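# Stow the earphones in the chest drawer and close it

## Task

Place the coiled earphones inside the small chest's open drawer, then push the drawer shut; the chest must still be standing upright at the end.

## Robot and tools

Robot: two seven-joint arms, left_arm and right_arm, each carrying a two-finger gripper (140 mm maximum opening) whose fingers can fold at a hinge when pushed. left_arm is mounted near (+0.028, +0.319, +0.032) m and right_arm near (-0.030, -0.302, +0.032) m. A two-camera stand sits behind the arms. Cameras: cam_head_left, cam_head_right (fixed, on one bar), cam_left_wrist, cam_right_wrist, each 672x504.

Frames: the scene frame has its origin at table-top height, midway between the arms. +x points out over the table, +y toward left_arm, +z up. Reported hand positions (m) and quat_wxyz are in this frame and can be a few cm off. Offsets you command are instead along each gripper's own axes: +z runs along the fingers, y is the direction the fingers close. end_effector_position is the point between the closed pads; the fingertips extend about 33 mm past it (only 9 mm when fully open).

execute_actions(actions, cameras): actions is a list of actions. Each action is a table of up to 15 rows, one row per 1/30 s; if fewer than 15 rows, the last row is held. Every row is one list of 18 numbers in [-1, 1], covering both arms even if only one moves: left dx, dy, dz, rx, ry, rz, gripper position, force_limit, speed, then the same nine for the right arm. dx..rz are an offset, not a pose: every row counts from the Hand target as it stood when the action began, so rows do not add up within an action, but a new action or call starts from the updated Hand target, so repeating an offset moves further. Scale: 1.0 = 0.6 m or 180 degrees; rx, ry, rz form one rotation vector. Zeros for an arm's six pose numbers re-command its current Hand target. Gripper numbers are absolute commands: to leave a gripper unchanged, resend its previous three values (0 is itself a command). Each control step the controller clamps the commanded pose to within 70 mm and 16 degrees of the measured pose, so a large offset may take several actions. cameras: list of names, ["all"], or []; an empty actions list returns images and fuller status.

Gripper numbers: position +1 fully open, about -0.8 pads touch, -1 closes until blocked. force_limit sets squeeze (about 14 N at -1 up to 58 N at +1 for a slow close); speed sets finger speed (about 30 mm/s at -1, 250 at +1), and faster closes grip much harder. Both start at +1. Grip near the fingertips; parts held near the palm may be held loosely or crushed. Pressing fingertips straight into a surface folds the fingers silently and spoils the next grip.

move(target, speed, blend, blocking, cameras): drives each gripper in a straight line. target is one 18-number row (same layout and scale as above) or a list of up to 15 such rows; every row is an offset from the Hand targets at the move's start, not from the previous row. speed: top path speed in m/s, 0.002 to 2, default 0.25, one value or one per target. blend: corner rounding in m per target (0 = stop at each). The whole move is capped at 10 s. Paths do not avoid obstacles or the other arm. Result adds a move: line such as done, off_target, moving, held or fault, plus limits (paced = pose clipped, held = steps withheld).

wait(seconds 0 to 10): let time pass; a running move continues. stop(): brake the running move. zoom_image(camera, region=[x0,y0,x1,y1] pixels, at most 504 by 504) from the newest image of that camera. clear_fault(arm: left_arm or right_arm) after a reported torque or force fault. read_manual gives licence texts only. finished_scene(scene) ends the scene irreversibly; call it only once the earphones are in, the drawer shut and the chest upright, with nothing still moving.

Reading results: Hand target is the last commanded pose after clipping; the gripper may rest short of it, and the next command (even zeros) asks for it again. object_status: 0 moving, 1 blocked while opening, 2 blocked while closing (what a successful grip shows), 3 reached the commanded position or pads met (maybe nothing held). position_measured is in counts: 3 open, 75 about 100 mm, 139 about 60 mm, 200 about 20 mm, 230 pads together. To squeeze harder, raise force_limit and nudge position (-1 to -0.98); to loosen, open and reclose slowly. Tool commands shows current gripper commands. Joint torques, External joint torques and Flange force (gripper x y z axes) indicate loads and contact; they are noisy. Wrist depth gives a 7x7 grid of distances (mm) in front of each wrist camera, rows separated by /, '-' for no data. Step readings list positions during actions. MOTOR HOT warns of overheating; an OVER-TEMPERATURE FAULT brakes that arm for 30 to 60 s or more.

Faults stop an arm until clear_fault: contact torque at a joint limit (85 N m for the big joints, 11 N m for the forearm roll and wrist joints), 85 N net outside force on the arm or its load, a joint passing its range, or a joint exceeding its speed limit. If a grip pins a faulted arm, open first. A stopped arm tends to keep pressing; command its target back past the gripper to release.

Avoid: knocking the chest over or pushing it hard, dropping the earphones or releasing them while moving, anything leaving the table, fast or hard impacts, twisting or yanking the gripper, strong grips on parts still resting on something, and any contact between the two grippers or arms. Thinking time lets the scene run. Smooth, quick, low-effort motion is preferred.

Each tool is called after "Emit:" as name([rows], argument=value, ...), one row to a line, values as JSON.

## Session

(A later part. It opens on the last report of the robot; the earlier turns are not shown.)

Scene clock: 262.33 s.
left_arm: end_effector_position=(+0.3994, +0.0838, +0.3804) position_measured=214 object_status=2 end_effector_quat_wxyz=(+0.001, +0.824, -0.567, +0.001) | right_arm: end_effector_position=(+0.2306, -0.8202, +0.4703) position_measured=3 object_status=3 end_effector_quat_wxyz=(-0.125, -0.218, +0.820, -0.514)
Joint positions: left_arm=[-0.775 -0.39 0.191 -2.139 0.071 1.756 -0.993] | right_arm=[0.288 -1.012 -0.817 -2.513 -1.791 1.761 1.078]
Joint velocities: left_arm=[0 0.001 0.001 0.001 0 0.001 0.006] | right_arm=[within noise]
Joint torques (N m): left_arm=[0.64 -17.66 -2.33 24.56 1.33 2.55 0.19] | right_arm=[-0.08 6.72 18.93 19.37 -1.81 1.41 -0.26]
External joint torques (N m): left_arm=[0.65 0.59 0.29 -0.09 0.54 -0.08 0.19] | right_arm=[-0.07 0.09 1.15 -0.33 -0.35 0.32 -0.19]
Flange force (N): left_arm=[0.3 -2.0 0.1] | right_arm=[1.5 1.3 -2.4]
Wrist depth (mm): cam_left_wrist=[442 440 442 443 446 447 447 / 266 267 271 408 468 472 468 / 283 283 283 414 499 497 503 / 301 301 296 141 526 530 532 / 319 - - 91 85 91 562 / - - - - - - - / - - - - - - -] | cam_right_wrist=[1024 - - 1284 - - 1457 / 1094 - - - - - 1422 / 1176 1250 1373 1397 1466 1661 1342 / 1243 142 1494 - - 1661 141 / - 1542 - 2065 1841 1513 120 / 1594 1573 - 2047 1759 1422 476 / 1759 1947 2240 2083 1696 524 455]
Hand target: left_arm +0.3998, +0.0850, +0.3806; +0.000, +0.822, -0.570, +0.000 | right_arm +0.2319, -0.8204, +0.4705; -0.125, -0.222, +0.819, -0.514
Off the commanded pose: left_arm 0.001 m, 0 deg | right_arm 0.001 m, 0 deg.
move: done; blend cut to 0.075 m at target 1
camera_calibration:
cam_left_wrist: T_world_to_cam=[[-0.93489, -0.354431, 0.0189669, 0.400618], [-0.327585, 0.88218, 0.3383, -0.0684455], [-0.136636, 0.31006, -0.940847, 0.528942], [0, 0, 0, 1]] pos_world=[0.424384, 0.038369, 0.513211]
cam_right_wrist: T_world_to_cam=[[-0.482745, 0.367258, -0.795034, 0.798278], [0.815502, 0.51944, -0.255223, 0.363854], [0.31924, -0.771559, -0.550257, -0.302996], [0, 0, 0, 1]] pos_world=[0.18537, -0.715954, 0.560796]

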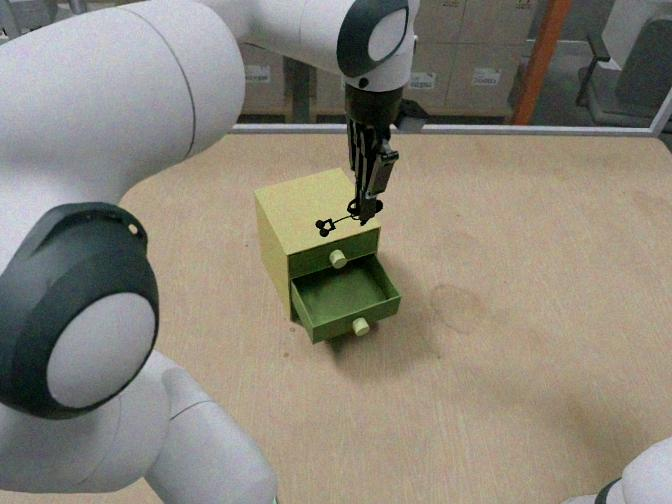

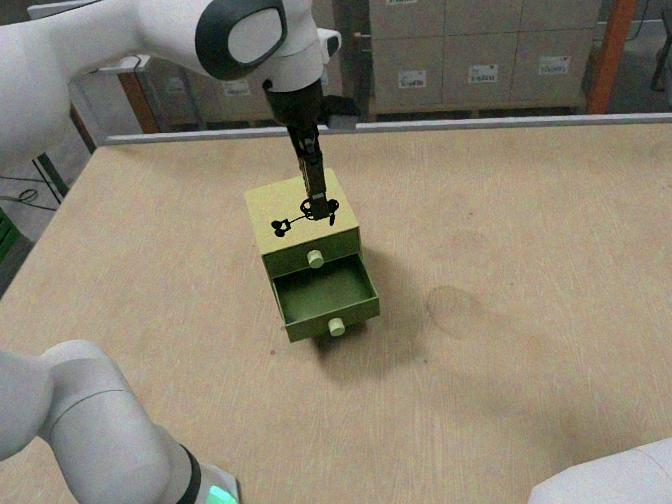

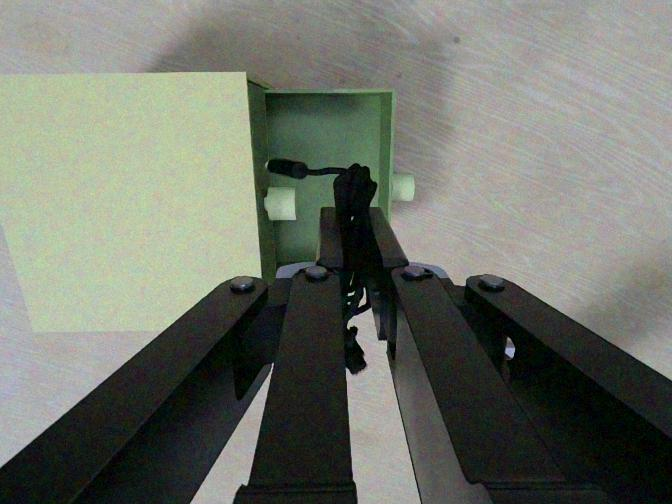

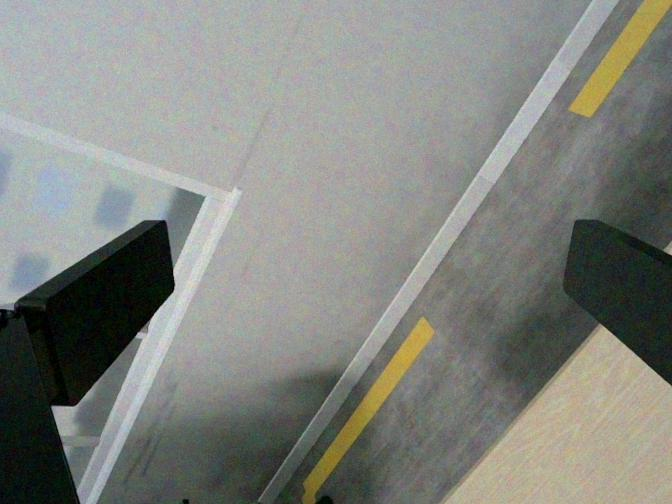

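Emit:
move(target=[0.0197,0.0073,0.301,0,0,0,-1,-0.5,-1,0,0,0,0,0,0,1,1,1], speed=0.15, cameras=["cam_head_left","cam_head_right","cam_left_wrist"])

Emit:
zoom_image(camera="cam_head_right", region=[220, 170, 420, 370])

Emit:
zoom_image(camera="cam_head_left", region=[230, 170, 430, 370])

Scene clock: 280.10 s.
left_arm: end_effector_position=(+0.3991, +0.0731, +0.2004) position_measured=214 object_status=2 end_effector_quat_wxyz=(-0.001, +0.821, -0.571, -0.001) | right_arm: end_effector_position=(+0.2306, -0.8202, +0.4703) position_measured=3 object_status=3 end_effector_quat_wxyz=(-0.125, -0.218, +0.820, -0.514)
Joint positions: left_arm=[-0.776 -0.243 0.203 -2.475 0.065 2.233 -0.991] | right_arm=[0.288 -1.012 -0.817 -2.513 -1.791 1.761 1.078]
Joint velocities: left_arm=[0 -0.001 -0.001 0 -0.001 0.003 0.001] | right_arm=[within noise]
Joint torques (N m): left_arm=[1.25 -20.68 -1.72 22.65 0.16 2.84 -0.09] | right_arm=[-0.08 6.73 18.89 19.4 -1.83 1.43 -0.35]
External joint torques (N m): left_arm=[1.24 1.1 -0.17 -0.5 -0.48 0.2 -0.09] | right_arm=[-0.01 0.14 1.21 -0.27 -0.37 0.35 -0.28]
Flange force (N): left_arm=[1.2 -1.5 2.9] | right_arm=[1.6 0.9 -2.3]
Wrist depth (mm): cam_left_wrist=[280 286 286 285 286 286 286 / - 128 232 235 294 303 303 / - 119 239 241 255 319 320 / - 125 254 127 223 341 341 / 120 120 - 91 85 91 361 / - - - - - - - / - - - - - - -] | cam_right_wrist=[- - - - - 1542 1484 / - - - - - 1605 1405 / 1181 1305 - - - 1605 1357 / 1237 142 1494 - 1870 1684 142 / - 1532 - - 1870 1573 120 / 1627 1684 - 2199 1746 1422 475 / 1759 2065 2083 2102 1638 525 455]
Hand target: left_arm +0.3998, +0.0724, +0.2000; +0.000, +0.822, -0.570, +0.000 | right_arm +0.2319, -0.8204, +0.4705; -0.125, -0.222, +0.819, -0.514
Off the commanded pose: left_arm 0.001 m, 0 deg | right_arm 0.001 m, 0 deg.
move: done
camera_calibration:
cam_left_wrist: T_world_to_cam=[[-0.938162, -0.345767, 0.0172201, 0.401082], [-0.319176, 0.883135, 0.343801, -0.00277286], [-0.134083, 0.317045, -0.938884, 0.360926], [0, 0, 0, 1]] pos_world=[0.423789, 0.0266996, 0.332915]
Images, in order (width x height): cam_head_left 672x504, cam_head_right 672x504, cam_left_wrist 672x504.

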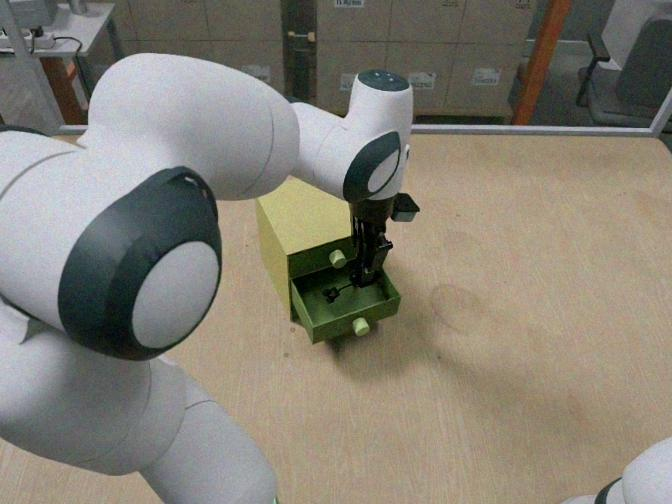

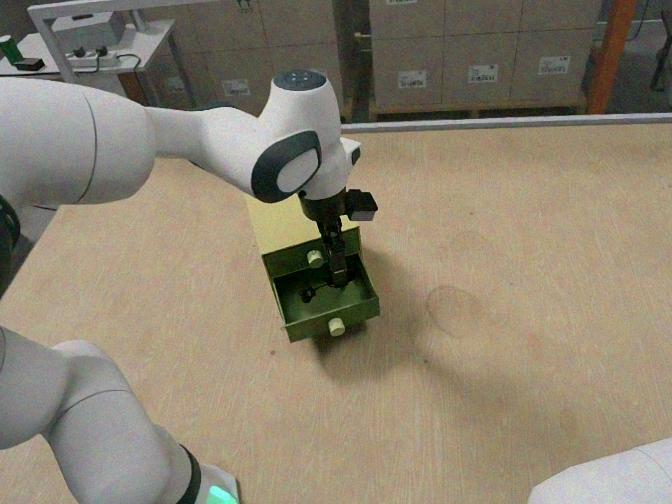

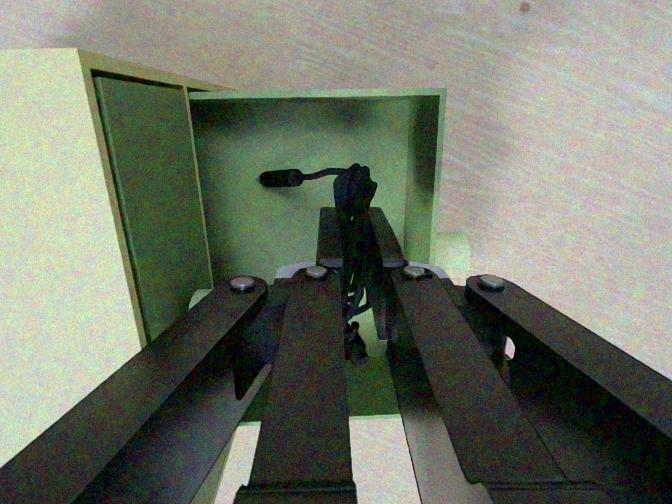

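Scaled by 2.520 from the camera's 672x504 image, which has a finer 960x720 frame.

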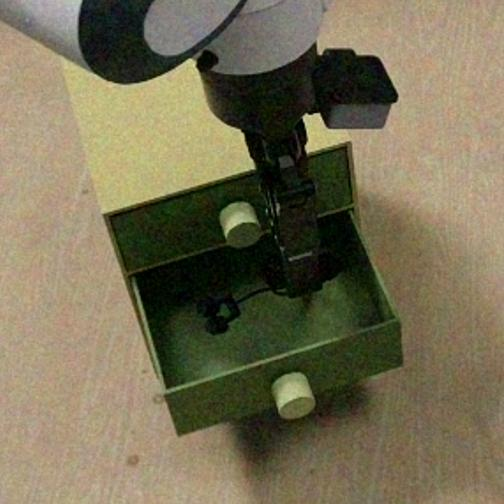

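Scaled by 2.520 from the camera's 672x504 image, which has a finer 960x720 frame.

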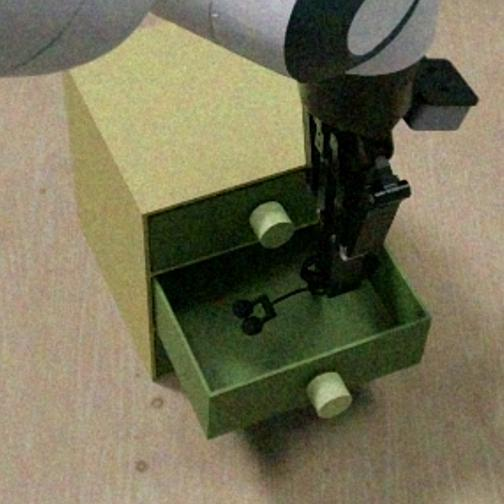

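Emit:
move([
  [0,0,0.098,0,0,0,-1,-0.5,-1,0,0,0,0,0,0,1,1,1],
  [0,0,0.098,0,0,0,-0.42,-0.5,-1,0,0,0,0,0,0,1,1,1],
], speed=0.08, cameras=["cam_head_left","cam_head_right","cam_left_wrist"])

Emit:
zoom_image(camera="cam_head_left", region=[230, 170, 430, 370])

Scene clock: 290.13 s.
left_arm: end_effector_position=(+0.3994, +0.0728, +0.1418) position_measured=182 object_status=0 end_effector_quat_wxyz=(-0.001, +0.822, -0.569, -0.001) | right_arm: end_effector_position=(+0.2306, -0.8202, +0.4703) position_measured=3 object_status=3 end_effector_quat_wxyz=(-0.125, -0.218, +0.820, -0.514)
Joint positions: left_arm=[-0.778 -0.137 0.21 -2.539 0.045 2.403 -0.98] | right_arm=[0.288 -1.012 -0.817 -2.513 -1.791 1.761 1.078]
Joint torques (N m): left_arm=[1.14 -22.67 -0.86 20.96 0.09 2.87 0.15] | right_arm=[-0.13 6.74 18.92 19.39 -1.82 1.42 -0.3]
External joint torques (N m): left_arm=[1.24 1.08 0.14 -0.43 -0.46 0.23 0.15] | right_arm=[-0.12 0.13 1.13 -0.32 -0.35 0.33 -0.24]
Flange force (N): left_arm=[0.6 -2.4 3.5] | right_arm=[1.6 1.3 -2.3]
Wrist depth (mm): cam_left_wrist=[230 233 233 233 233 233 234 / - 172 175 179 179 247 247 / - 182 184 187 185 262 262 / - 125 194 189 132 279 279 / - 85 91 214 - 92 291 / - 68 - 228 - - 68 / - - - 200 - - -] | cam_right_wrist=[- - - - - - 1513 / - - 1270 - - 1672 1422 / 1170 1298 - - - 1594 1365 / 1243 1305 1422 1733 1799 1672 142 / - 1522 - 1827 1870 1552 121 / 1616 1638 - 2179 1746 550 475 / 1772 - 2351 2083 1672 524 456]
Hand target: left_arm +0.3997, +0.0724, +0.1412; +0.000, +0.822, -0.570, +0.000 | right_arm +0.2319, -0.8204, +0.4705; -0.125, -0.222, +0.819, -0.514
Off the commanded pose: left_arm 0.001 m, 0 deg | right_arm 0.001 m, 0 deg.
move: done
camera_calibration:
cam_left_wrist: T_world_to_cam=[[-0.936518, -0.350198, 0.0172101, 0.401813], [-0.323484, 0.881928, 0.342873, 0.0198044], [-0.135251, 0.315539, -0.939224, 0.306656], [0, 0, 0, 1]] pos_world=[0.424187, 0.0264856, 0.274313]
Images, in order (width x height): cam_head_left 672x504, cam_head_right 672x504, cam_left_wrist 672x504.

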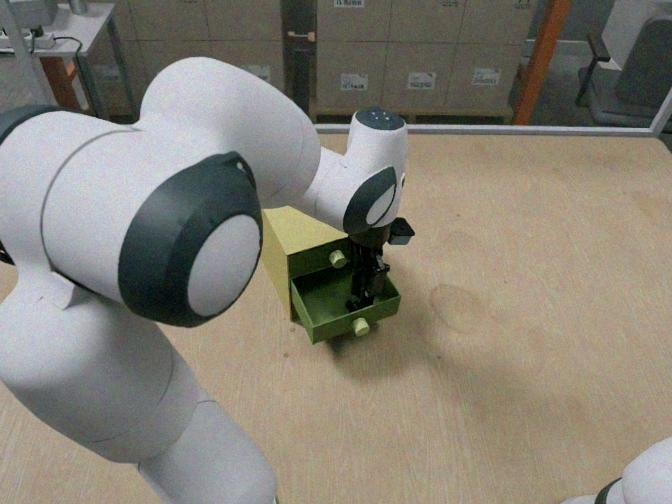

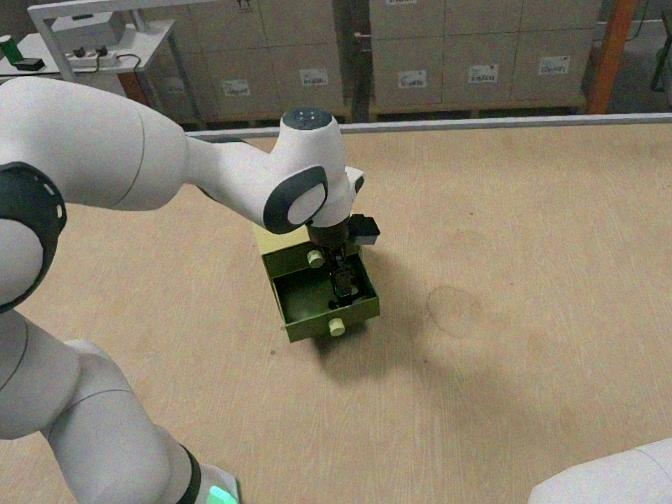

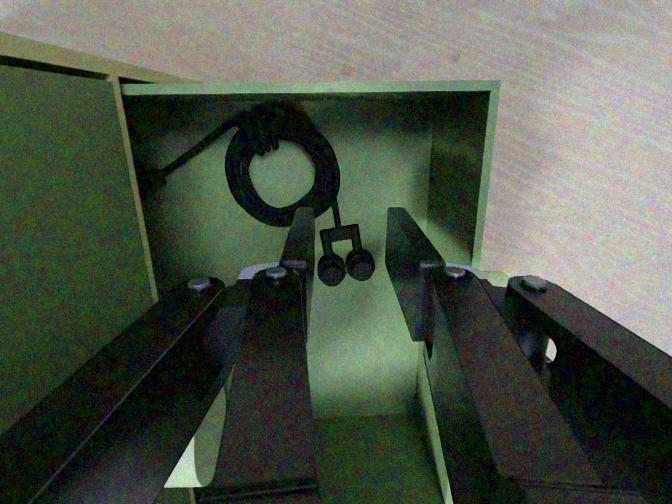

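Scaled by 2.520 from the camera's 672x504 image, which has a finer 960x720 frame.

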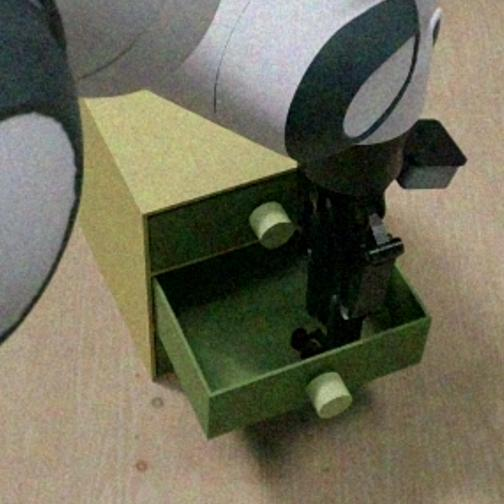

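Emit:
move([
  [0,0,-0.333,0,0,0,-0.42,-0.5,-1,0,0,0,0,0,0,1,1,1],
  [-0.0517,0.273,-0.28,0.0655,-0.0655,0.497,-1,-0.5,-0.5,0,0,0,0,0,0,1,1,1],
  [-0.0517,0.273,-0.01,0.0655,-0.0655,0.497,-1,-0.5,-0.5,0,0,0,0,0,0,1,1,1],
], speed=[0.12,0.25,0.2], blend=[0.02,0,0], cameras=["cam_head_left","cam_head_right","cam_left_wrist"])

Emit:
zoom_image(camera="cam_head_left", region=[230, 170, 430, 370])

Emit:
zoom_image(camera="cam_head_right", region=[220, 170, 420, 370])

Scene clock: 345.10 s.
left_arm: end_effector_position=(+0.2347, +0.0455, +0.1469) position_measured=232 object_status=3 end_effector_quat_wxyz=(+0.127, -0.174, +0.976, +0.025) | right_arm: end_effector_position=(+0.2306, -0.8202, +0.4703) position_measured=3 object_status=3 end_effector_quat_wxyz=(-0.125, -0.218, +0.820, -0.514)
Joint positions: left_arm=[-1.337 -0.509 0.284 -2.87 0.556 2.323 -0.28] | right_arm=[0.288 -1.012 -0.817 -2.513 -1.791 1.761 1.078]
Joint velocities: left_arm=[0.001 -0.001 0 -0.001 0.001 0.002 -0.007] | right_arm=[within noise]
Joint torques (N m): left_arm=[1.75 -10.42 -3.78 21.45 0.92 2.57 -0.26] | right_arm=[-0.06 6.75 18.91 19.4 -1.81 1.42 -0.33]
External joint torques (N m): left_arm=[1.75 0.76 -0.6 -0.21 0.41 0.25 -0.25] | right_arm=[-0.01 0.21 1.2 -0.3 -0.36 0.34 -0.26]
Flange force (N): left_arm=[-0.8 -0.9 4.9] | right_arm=[1.4 0.9 -2.3]
Wrist depth (mm): cam_left_wrist=[218 218 217 218 217 218 218 / 240 240 239 239 239 238 240 / 267 267 266 267 267 267 266 / 303 302 293 118 293 300 300 / 345 336 - 79 85 326 344 / - - - - - - - / - - - - - 68 -] | cam_right_wrist=[1019 - - - - - 1522 / - 1298 - - - 1772 1431 / 1181 1291 - - - 1649 1357 / 1243 142 1327 - 1827 1638 142 / - 1594 - - 1827 1532 120 / - 1562 - 2179 1759 1457 476 / 1799 2262 2283 2065 1522 523 456]
Hand target: left_arm +0.2354, +0.0442, +0.1473; +0.128, -0.176, +0.976, +0.023 | right_arm +0.2319, -0.8204, +0.4705; -0.125, -0.222, +0.819, -0.514
Off the commanded pose: left_arm 0.002 m, 0 deg | right_arm 0.001 m, 0 deg.
move: done
camera_calibration:
cam_left_wrist: T_world_to_cam=[[-0.34753, 0.93739, 0.0228596, 0.0403028], [0.774548, 0.273246, 0.57045, -0.274617], [0.528487, 0.215954, -0.821014, 0.12921], [0, 0, 0, 1]] pos_world=[0.158425, 0.00935523, 0.261817]
Images, in order (width x height): cam_head_left 672x504, cam_head_right 672x504, cam_left_wrist 672x504.

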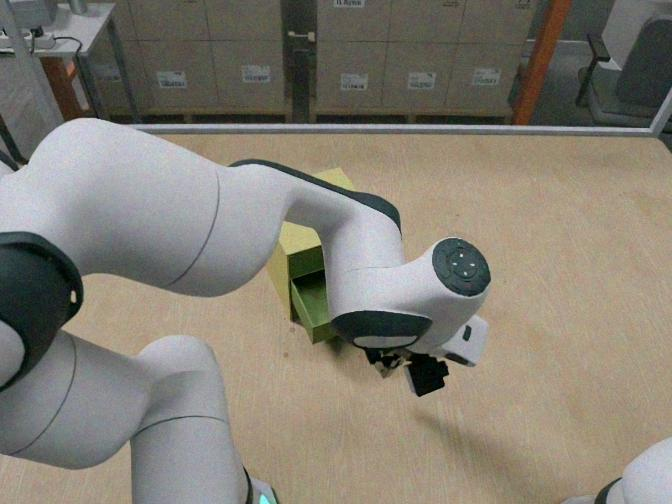

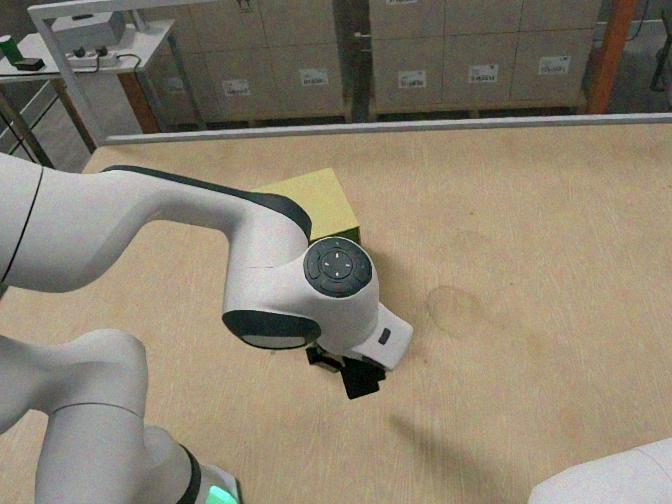

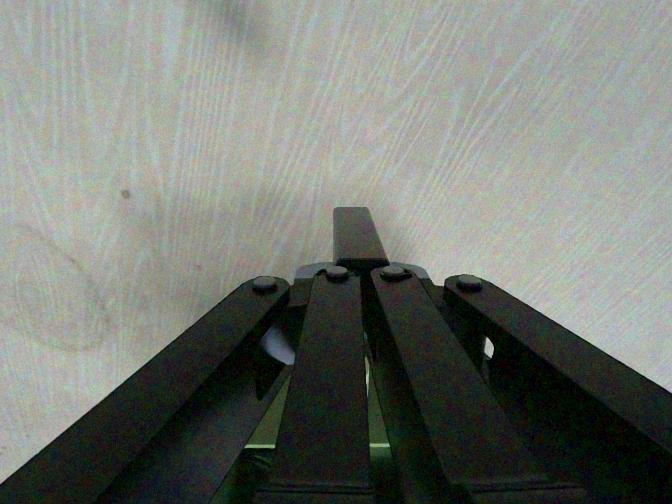

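Scaled by 2.520 from the camera's 672x504 image, which has a finer 960x720 frame.

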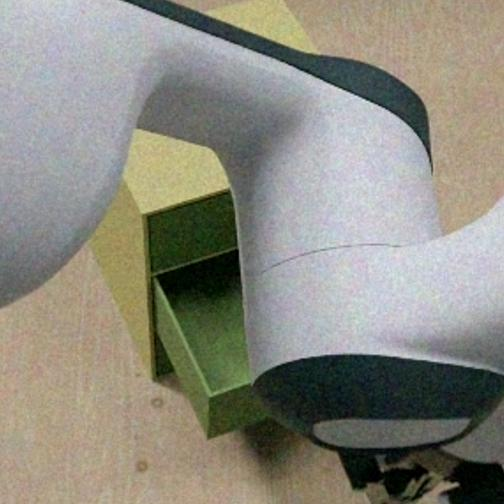

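Scaled by 2.520 from the camera's 672x504 image, which has a finer 960x720 frame.

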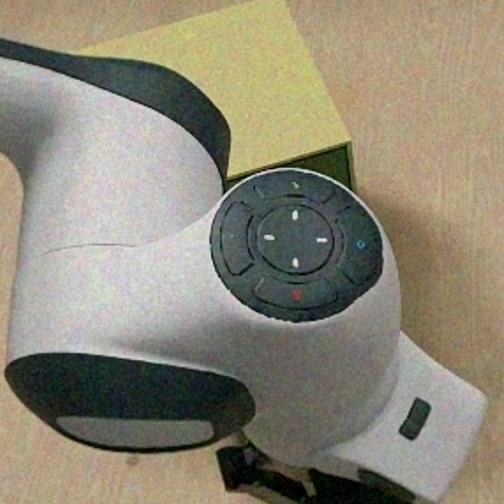

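Emit:
move([
  [-0.0886,0,0.0237,0,0,0,-1,-0.5,-0.5,0,0,0,0,0,0,1,1,1],
  [-0.2254,0,0.0604,0,0,0,-1,-0.5,-0.5,0,0,0,0,0,0,1,1,1],
], speed=[0.15,0.05], blend=[0.01,0], cameras=["cam_head_left","cam_head_right","cam_left_wrist"])

Emit:
zoom_image(camera="cam_head_left", region=[230, 170, 430, 370])

Scene clock: 361.07 s.
left_arm: end_effector_position=(+0.3651, +0.0940, +0.1469) position_measured=232 object_status=3 end_effector_quat_wxyz=(+0.127, -0.181, +0.975, +0.024) | right_arm: end_effector_position=(+0.2306, -0.8202, +0.4703) position_measured=3 object_status=3 end_effector_quat_wxyz=(-0.125, -0.218, +0.820, -0.514)
Joint positions: left_arm=[-1.237 -0.403 0.585 -2.759 0.709 2.419 -0.03] | right_arm=[0.288 -1.012 -0.817 -2.513 -1.791 1.761 1.078]
Joint velocities: left_arm=[-0.001 -0.001 -0.001 0 0 0.001 0.006] | right_arm=[within noise]
Joint torques (N m): left_arm=[0.82 -11.4 -5.03 21.07 1.03 2.78 0.16] | right_arm=[-0.06 6.72 18.91 19.39 -1.82 1.43 -0.31]
External joint torques (N m): left_arm=[0.85 0.71 0.18 0.2 0.62 0.33 0.17] | right_arm=[0.02 0.13 1.16 -0.36 -0.36 0.35 -0.24]
Flange force (N): left_arm=[-1.7 -0.4 4.3] | right_arm=[1.4 1.2 -2.3]
Wrist depth (mm): cam_left_wrist=[218 218 217 217 217 216 216 / 240 240 240 240 240 239 238 / 269 267 267 266 266 266 266 / 303 302 295 118 294 298 299 / 348 329 - 79 85 197 344 / - - - - - - - / - - - - - 68 -] | cam_right_wrist=[- - - - - 1733 1503 / 1075 - - - - 1605 1431 / 1193 1243 1389 - - 1627 1381 / 1243 131 1532 1708 1772 1649 142 / - 1562 - 1885 1885 1542 120 / 1627 1696 3166 2047 1885 1414 476 / - 2102 2306 1979 1684 525 453]
Hand target: left_arm +0.3666, +0.0931, +0.1473; +0.128, -0.176, +0.976, +0.023 | right_arm +0.2319, -0.8204, +0.4705; -0.125, -0.222, +0.819, -0.514
Off the commanded pose: left_arm 0.002 m, 1 deg | right_arm 0.001 m, 0 deg.
move: done
camera_calibration:
cam_left_wrist: T_world_to_cam=[[-0.360599, 0.93253, 0.0188582, 0.0459435], [0.769759, 0.286118, 0.57062, -0.38838], [0.526725, 0.220281, -0.820998, 0.0500087], [0, 0, 0, 1]] pos_world=[0.289185, 0.0572626, 0.261808]
Images, in order (width x height): cam_head_left 672x504, cam_head_right 672x504, cam_left_wrist 672x504.

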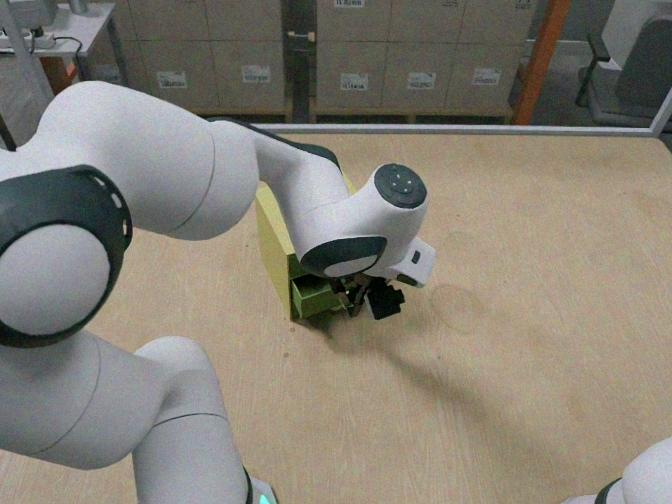

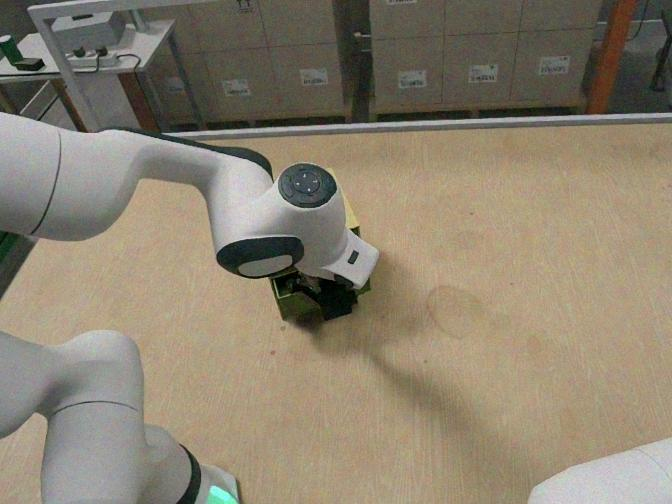

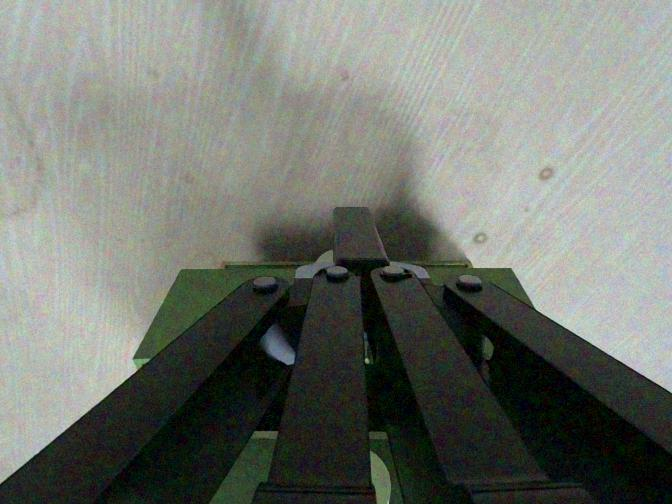

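Scaled by 2.520 from the camera's 672x504 image, which has a finer 960x720 frame.

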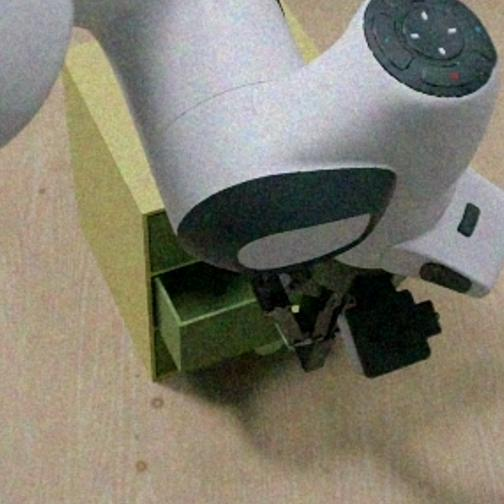

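Emit:
move(target=[-0.0515,0,0.0138,0,0,0,-1,-0.5,-0.5,0,0,0,0,0,0,1,1,1], speed=0.04, cameras=["cam_head_left","cam_head_right","cam_left_wrist"])

Emit:
zoom_image(camera="cam_head_left", region=[230, 170, 430, 370])

Scene clock: 371.70 s.
left_arm: end_effector_position=(+0.3948, +0.1054, +0.1466) position_measured=232 object_status=3 end_effector_quat_wxyz=(+0.127, -0.181, +0.975, +0.024) | right_arm: end_effector_position=(+0.2306, -0.8202, +0.4703) position_measured=3 object_status=3 end_effector_quat_wxyz=(-0.125, -0.218, +0.820, -0.514)
Joint positions: left_arm=[-1.239 -0.359 0.658 -2.715 0.713 2.446 0.038] | right_arm=[0.288 -1.012 -0.817 -2.513 -1.791 1.761 1.078]
Joint velocities: left_arm=[0.001 0 0.001 0 0 -0.001 0.005] | right_arm=[within noise]
Joint torques (N m): left_arm=[0.73 -11.85 -5.21 21.18 1.01 2.89 0.16] | right_arm=[-0.09 6.73 18.9 19.4 -1.82 1.42 -0.31]
External joint torques (N m): left_arm=[0.71 0.76 0.08 0.31 0.64 0.39 0.17] | right_arm=[0 0.17 1.14 -0.36 -0.36 0.34 -0.25]
Flange force (N): left_arm=[-1.5 -0.7 4.2] | right_arm=[1.4 1.1 -2.2]
Wrist depth (mm): cam_left_wrist=[218 218 218 217 218 216 216 / 241 241 239 240 239 239 238 / 268 267 266 266 266 265 265 / 303 303 263 118 277 293 300 / 347 337 - 79 85 197 344 / - - - - - - - / - - - - - 68 -] | cam_right_wrist=[1033 1181 1084 - - 1397 1439 / - 1164 1237 - - 1799 1405 / 1099 1277 - - - 1616 1397 / 1230 142 1212 - 1708 1638 142 / - 1513 - - 1855 1573 121 / 1594 1616 1799 2306 1746 1431 473 / 1799 1855 2199 2120 1661 523 452]
Hand target: left_arm +0.3966, +0.1043, +0.1473; +0.128, -0.176, +0.976, +0.023 | right_arm +0.2319, -0.8204, +0.4705; -0.125, -0.222, +0.819, -0.514
Off the commanded pose: left_arm 0.002 m, 1 deg | right_arm 0.001 m, 0 deg.
move: done
camera_calibration:
cam_left_wrist: T_world_to_cam=[[-0.360859, 0.932416, 0.01953, 0.04607], [0.770112, 0.286103, 0.570151, -0.414426], [0.526031, 0.220785, -0.821307, 0.031928], [0, 0, 0, 1]] pos_world=[0.318984, 0.0685629, 0.261609]
Images, in order (width x height): cam_head_left 672x504, cam_head_right 672x504, cam_left_wrist 672x504.

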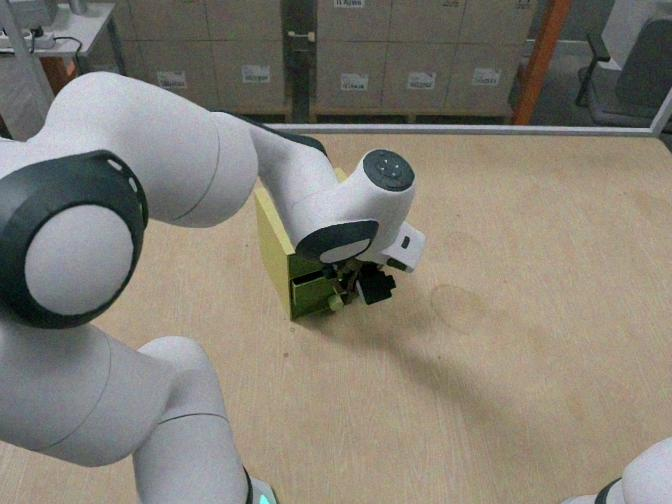

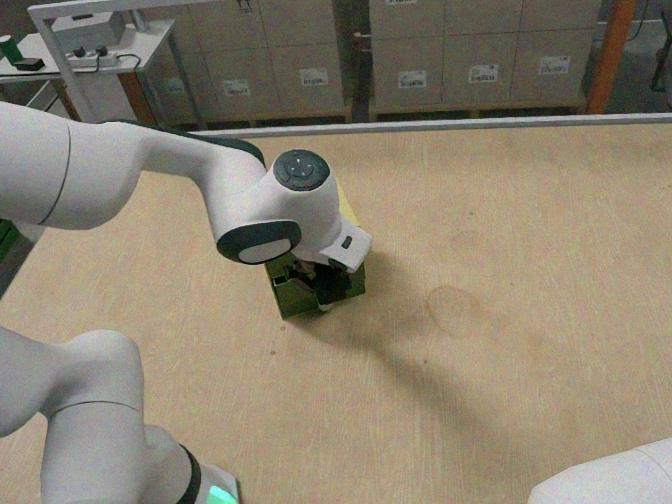

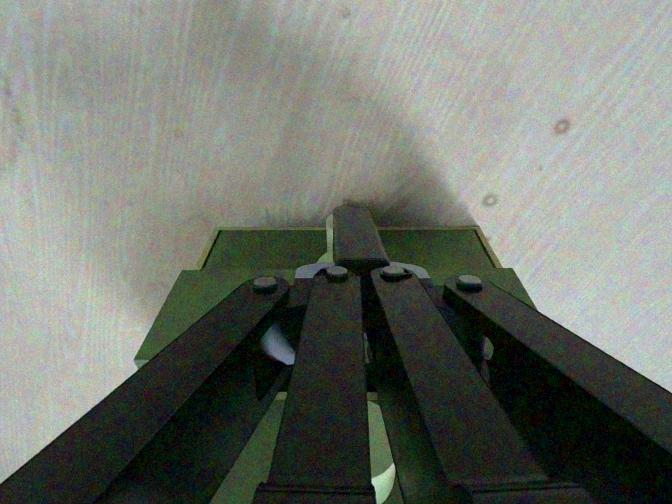

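Scaled by 2.520 from the camera's 672x504 image, which has a finer 960x720 frame.

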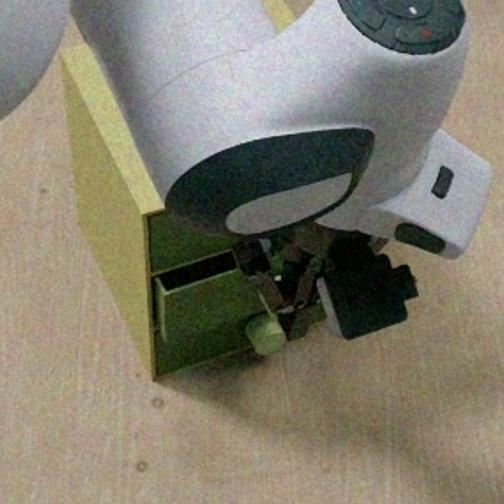

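Emit:
zoom_image(camera="cam_head_left", region=[300, 245, 400, 325])

Emit:
zoom_image(camera="cam_head_right", region=[255, 240, 375, 330])

Emit:
zoom_image(camera="cam_left_wrist", region=[200, 180, 500, 300])

Scaled by 5.040 from the camera's 672x504 image, which has a finer 960x720 frame.

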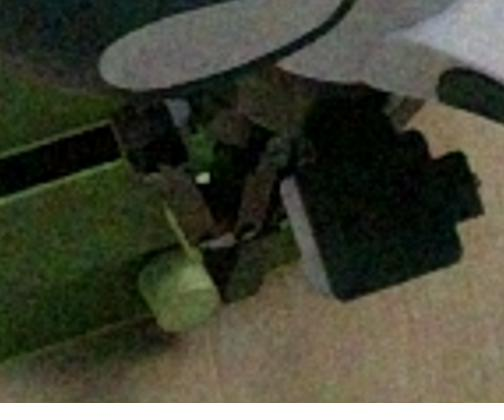

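Scaled by 4.200 from the camera's 672x504 image, which has a finer 960x720 frame.

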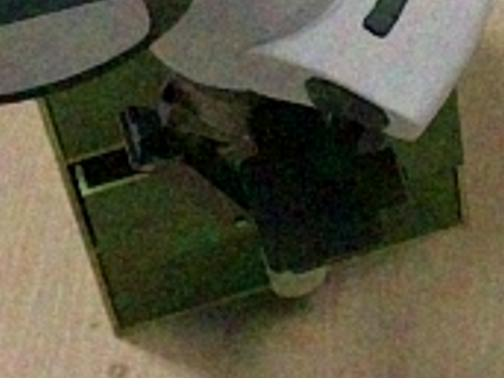

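Scaled by 1.680 from the camera's 672x504 image, which has a finer 960x720 frame.

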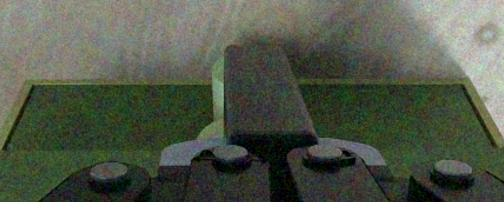

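Emit:
move([
  [0.0805,0,-0.0216,0,0,0,-1,-0.5,-0.5,0,0,0,0,0,0,1,1,1],
  [0.0883,-0.0067,0.0074,0,0,0,-1,-0.5,-0.5,0,0,0,0,0,0,1,1,1],
], speed=0.1, cameras=["cam_head_left","cam_head_right","cam_left_wrist"])

Emit:
zoom_image(camera="cam_head_left", region=[270, 220, 410, 340])

Emit:
zoom_image(camera="cam_head_right", region=[250, 230, 390, 350])

Emit:
zoom_image(camera="cam_left_wrist", region=[100, 150, 572, 504])

Scene clock: 454.30 s.
left_arm: end_effector_position=(+0.3504, +0.0837, +0.1293) position_measured=232 object_status=3 end_effector_quat_wxyz=(+0.127, -0.174, +0.976, +0.025) | right_arm: end_effector_position=(+0.2306, -0.8202, +0.4703) position_measured=3 object_status=3 end_effector_quat_wxyz=(-0.125, -0.218, +0.820, -0.514)
Joint positions: left_arm=[-1.241 -0.356 0.554 -2.782 0.709 2.476 -0.069] | right_arm=[0.288 -1.012 -0.817 -2.513 -1.791 1.761 1.078]
Joint velocities: left_arm=[0 0 0.001 0 0.001 0.005 -0.005] | right_arm=[within noise]
Joint torques (N m): left_arm=[1.81 -12.63 -4.62 19.92 0.76 2.61 -0.34] | right_arm=[-0.1 6.7 18.94 19.41 -1.82 1.42 -0.33]
External joint torques (N m): left_arm=[1.84 0.76 -0.29 -0.4 0.45 0.18 -0.33] | right_arm=[-0.07 0.09 1.18 -0.25 -0.36 0.33 -0.27]
Flange force (N): left_arm=[0.4 2.7 4.2] | right_arm=[1.7 1.1 -2.3]
Wrist depth (mm): cam_left_wrist=[203 203 202 202 202 202 201 / 223 223 223 222 222 222 222 / 249 248 248 243 248 248 247 / 282 282 273 118 273 280 279 / 324 315 - 79 85 302 318 / - - - - - - - / - - - - - 68 -] | cam_right_wrist=[- - - - - - 1513 / 1153 - - - - 1772 1405 / 1158 1277 - - 1708 1661 1357 / 1243 142 1484 1649 1870 1661 142 / - 1583 - - 1855 1542 120 / 1616 1616 - 2013 1733 1439 475 / 1813 1900 2139 2083 1696 523 457]
Hand target: left_arm +0.3511, +0.0831, +0.1293; +0.128, -0.176, +0.976, +0.023 | right_arm +0.2319, -0.8204, +0.4705; -0.125, -0.222, +0.819, -0.514
Off the commanded pose: left_arm 0.001 m, 0 deg | right_arm 0.001 m, 0 deg.
move: done
camera_calibration:
cam_left_wrist: T_world_to_cam=[[-0.347745, 0.93734, 0.0216218, 0.0452822], [0.774161, 0.274045, 0.570592, -0.36465], [0.528913, 0.215159, -0.820949, 0.045225], [0, 0, 0, 1]] pos_world=[0.274124, 0.047755, 0.244215]
Images, in order (width x height): cam_head_left 672x504, cam_head_right 672x504, cam_left_wrist 672x504.

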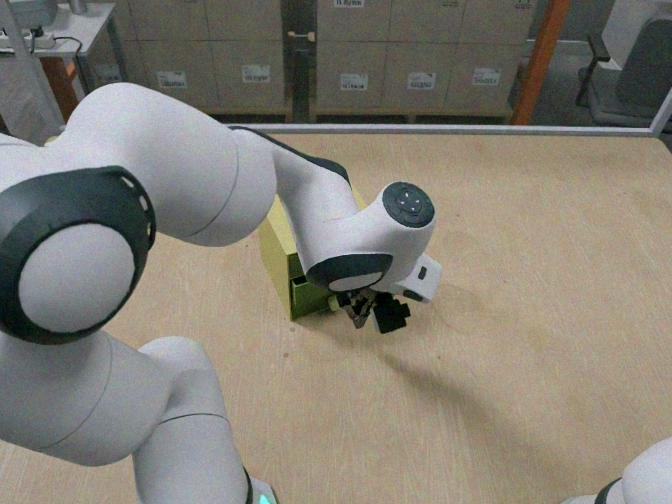

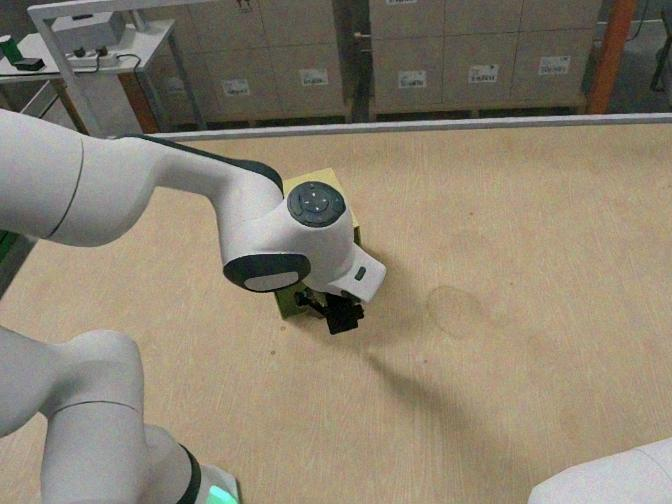

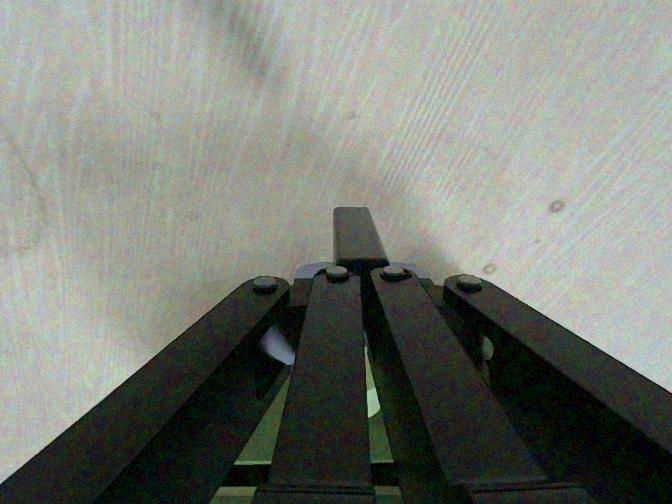

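Scaled by 3.600 from the camera's 672x504 image, which has a finer 960x720 frame.

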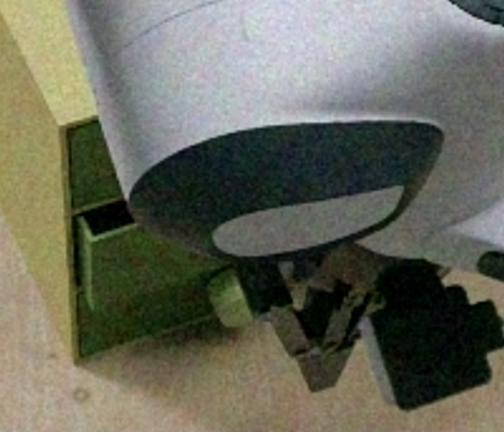

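Scaled by 3.600 from the camera's 672x504 image, which has a finer 960x720 frame.

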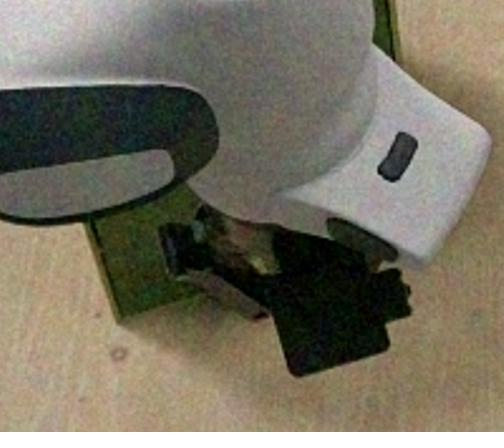

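Scaled by 1.068 from the camera's 672x504 image, which has a finer 960x720 frame.

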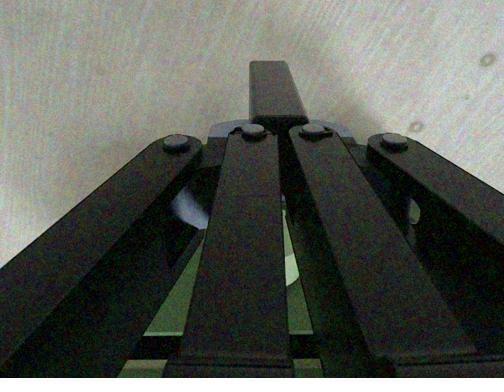

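Emit:
move(target=[-0.0886,0,0.0237,0,0,0,-1,-0.5,-0.5,0,0,0,0,0,0,1,1,1], speed=0.05, cameras=["cam_head_left","cam_head_right","cam_left_wrist"])

Emit:
zoom_image(camera="cam_head_left", region=[270, 220, 410, 340])

Emit:
zoom_image(camera="cam_head_right", region=[250, 230, 390, 350])

Scene clock: 466.73 s.
left_arm: end_effector_position=(+0.4015, +0.1035, +0.1288) position_measured=232 object_status=3 end_effector_quat_wxyz=(+0.128, -0.179, +0.975, +0.025) | right_arm: end_effector_position=(+0.2306, -0.8202, +0.4703) position_measured=3 object_status=3 end_effector_quat_wxyz=(-0.125, -0.218, +0.820, -0.514)
Joint positions: left_arm=[-1.241 -0.282 0.676 -2.71 0.712 2.522 0.04] | right_arm=[0.288 -1.012 -0.817 -2.513 -1.791 1.761 1.078]
Joint velocities: left_arm=[0 0 -0.001 0.001 0 0 0.006] | right_arm=[within noise]
Joint torques (N m): left_arm=[0.74 -13.52 -4.17 20.57 0.12 2.83 0.17] | right_arm=[-0.08 6.72 18.9 19.41 -1.82 1.41 -0.33]
External joint torques (N m): left_arm=[0.74 0.56 0.13 0.28 -0.14 0.34 0.18] | right_arm=[-0.1 0.1 1.07 -0.32 -0.35 0.32 -0.26]
Flange force (N): left_arm=[-1.8 -1.6 3.3] | right_arm=[1.7 1.3 -2.1]
Wrist depth (mm): cam_left_wrist=[203 202 202 201 201 202 200 / 223 223 222 222 222 221 221 / 249 248 247 242 247 247 246 / 281 279 267 117 271 271 278 / 324 314 - 79 85 92 319 / - - - - - - - / - - - - - 68 -] | cam_right_wrist=[- - 1181 1199 - - 1522 / - - - - - 1552 1414 / 1176 1257 - - - 1616 1373 / 1212 142 1422 - 1661 1649 142 / - 1542 - 2102 1827 1522 121 / 1627 1696 - 1947 1708 1439 477 / - - - 2083 1721 527 455]
Hand target: left_arm +0.4027, +0.1023, +0.1293; +0.128, -0.176, +0.976, +0.023 | right_arm +0.2319, -0.8204, +0.4705; -0.125, -0.222, +0.819, -0.514
Off the commanded pose: left_arm 0.002 m, 0 deg | right_arm 0.001 m, 0 deg.
move: done
camera_calibration:
cam_left_wrist: T_world_to_cam=[[-0.357222, 0.933798, 0.0203147, 0.0489147], [0.769751, 0.282008, 0.572674, -0.408679], [0.529033, 0.220209, -0.819531, 0.0127746], [0, 0, 0, 1]] pos_world=[0.325296, 0.0667611, 0.243515]
Images, in order (width x height): cam_head_left 672x504, cam_head_right 672x504, cam_left_wrist 672x504.

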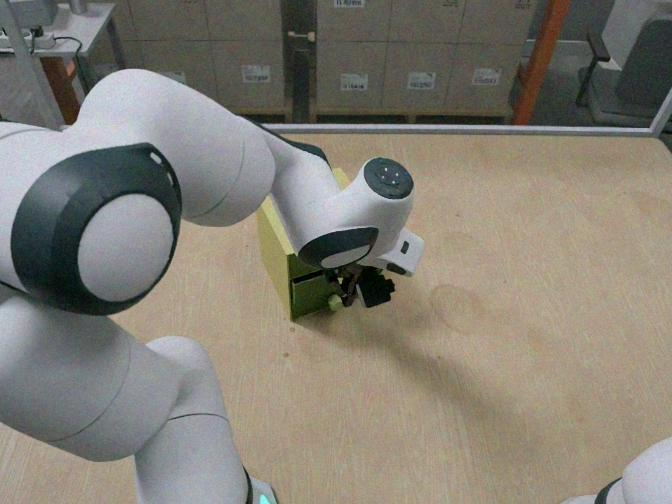

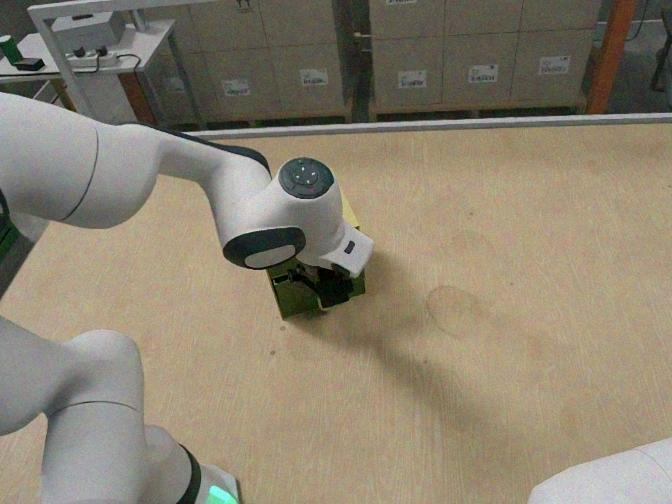

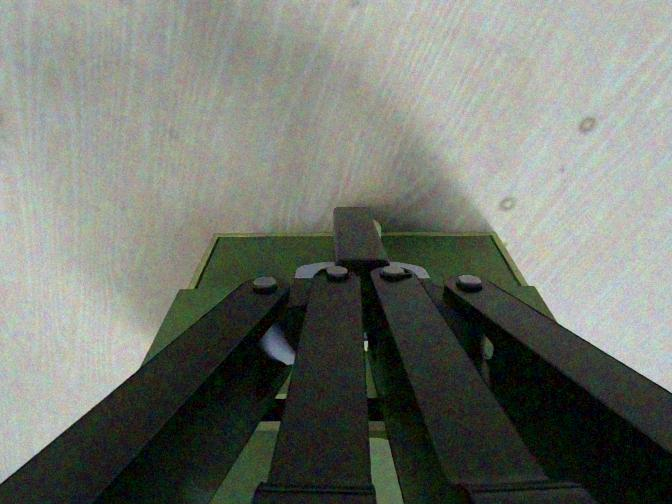

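Scaled by 3.600 from the camera's 672x504 image, which has a finer 960x720 frame.

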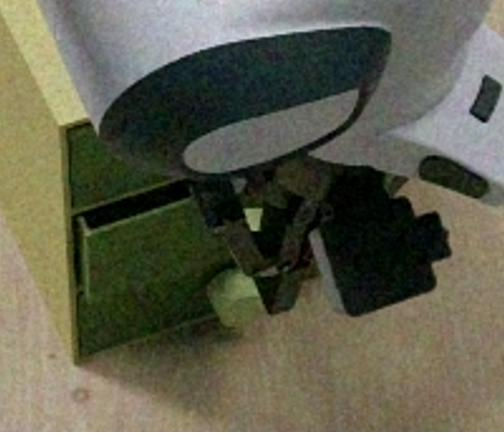

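Scaled by 3.600 from the camera's 672x504 image, which has a finer 960x720 frame.

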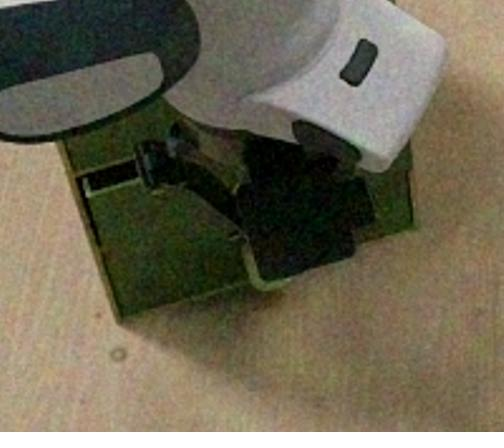

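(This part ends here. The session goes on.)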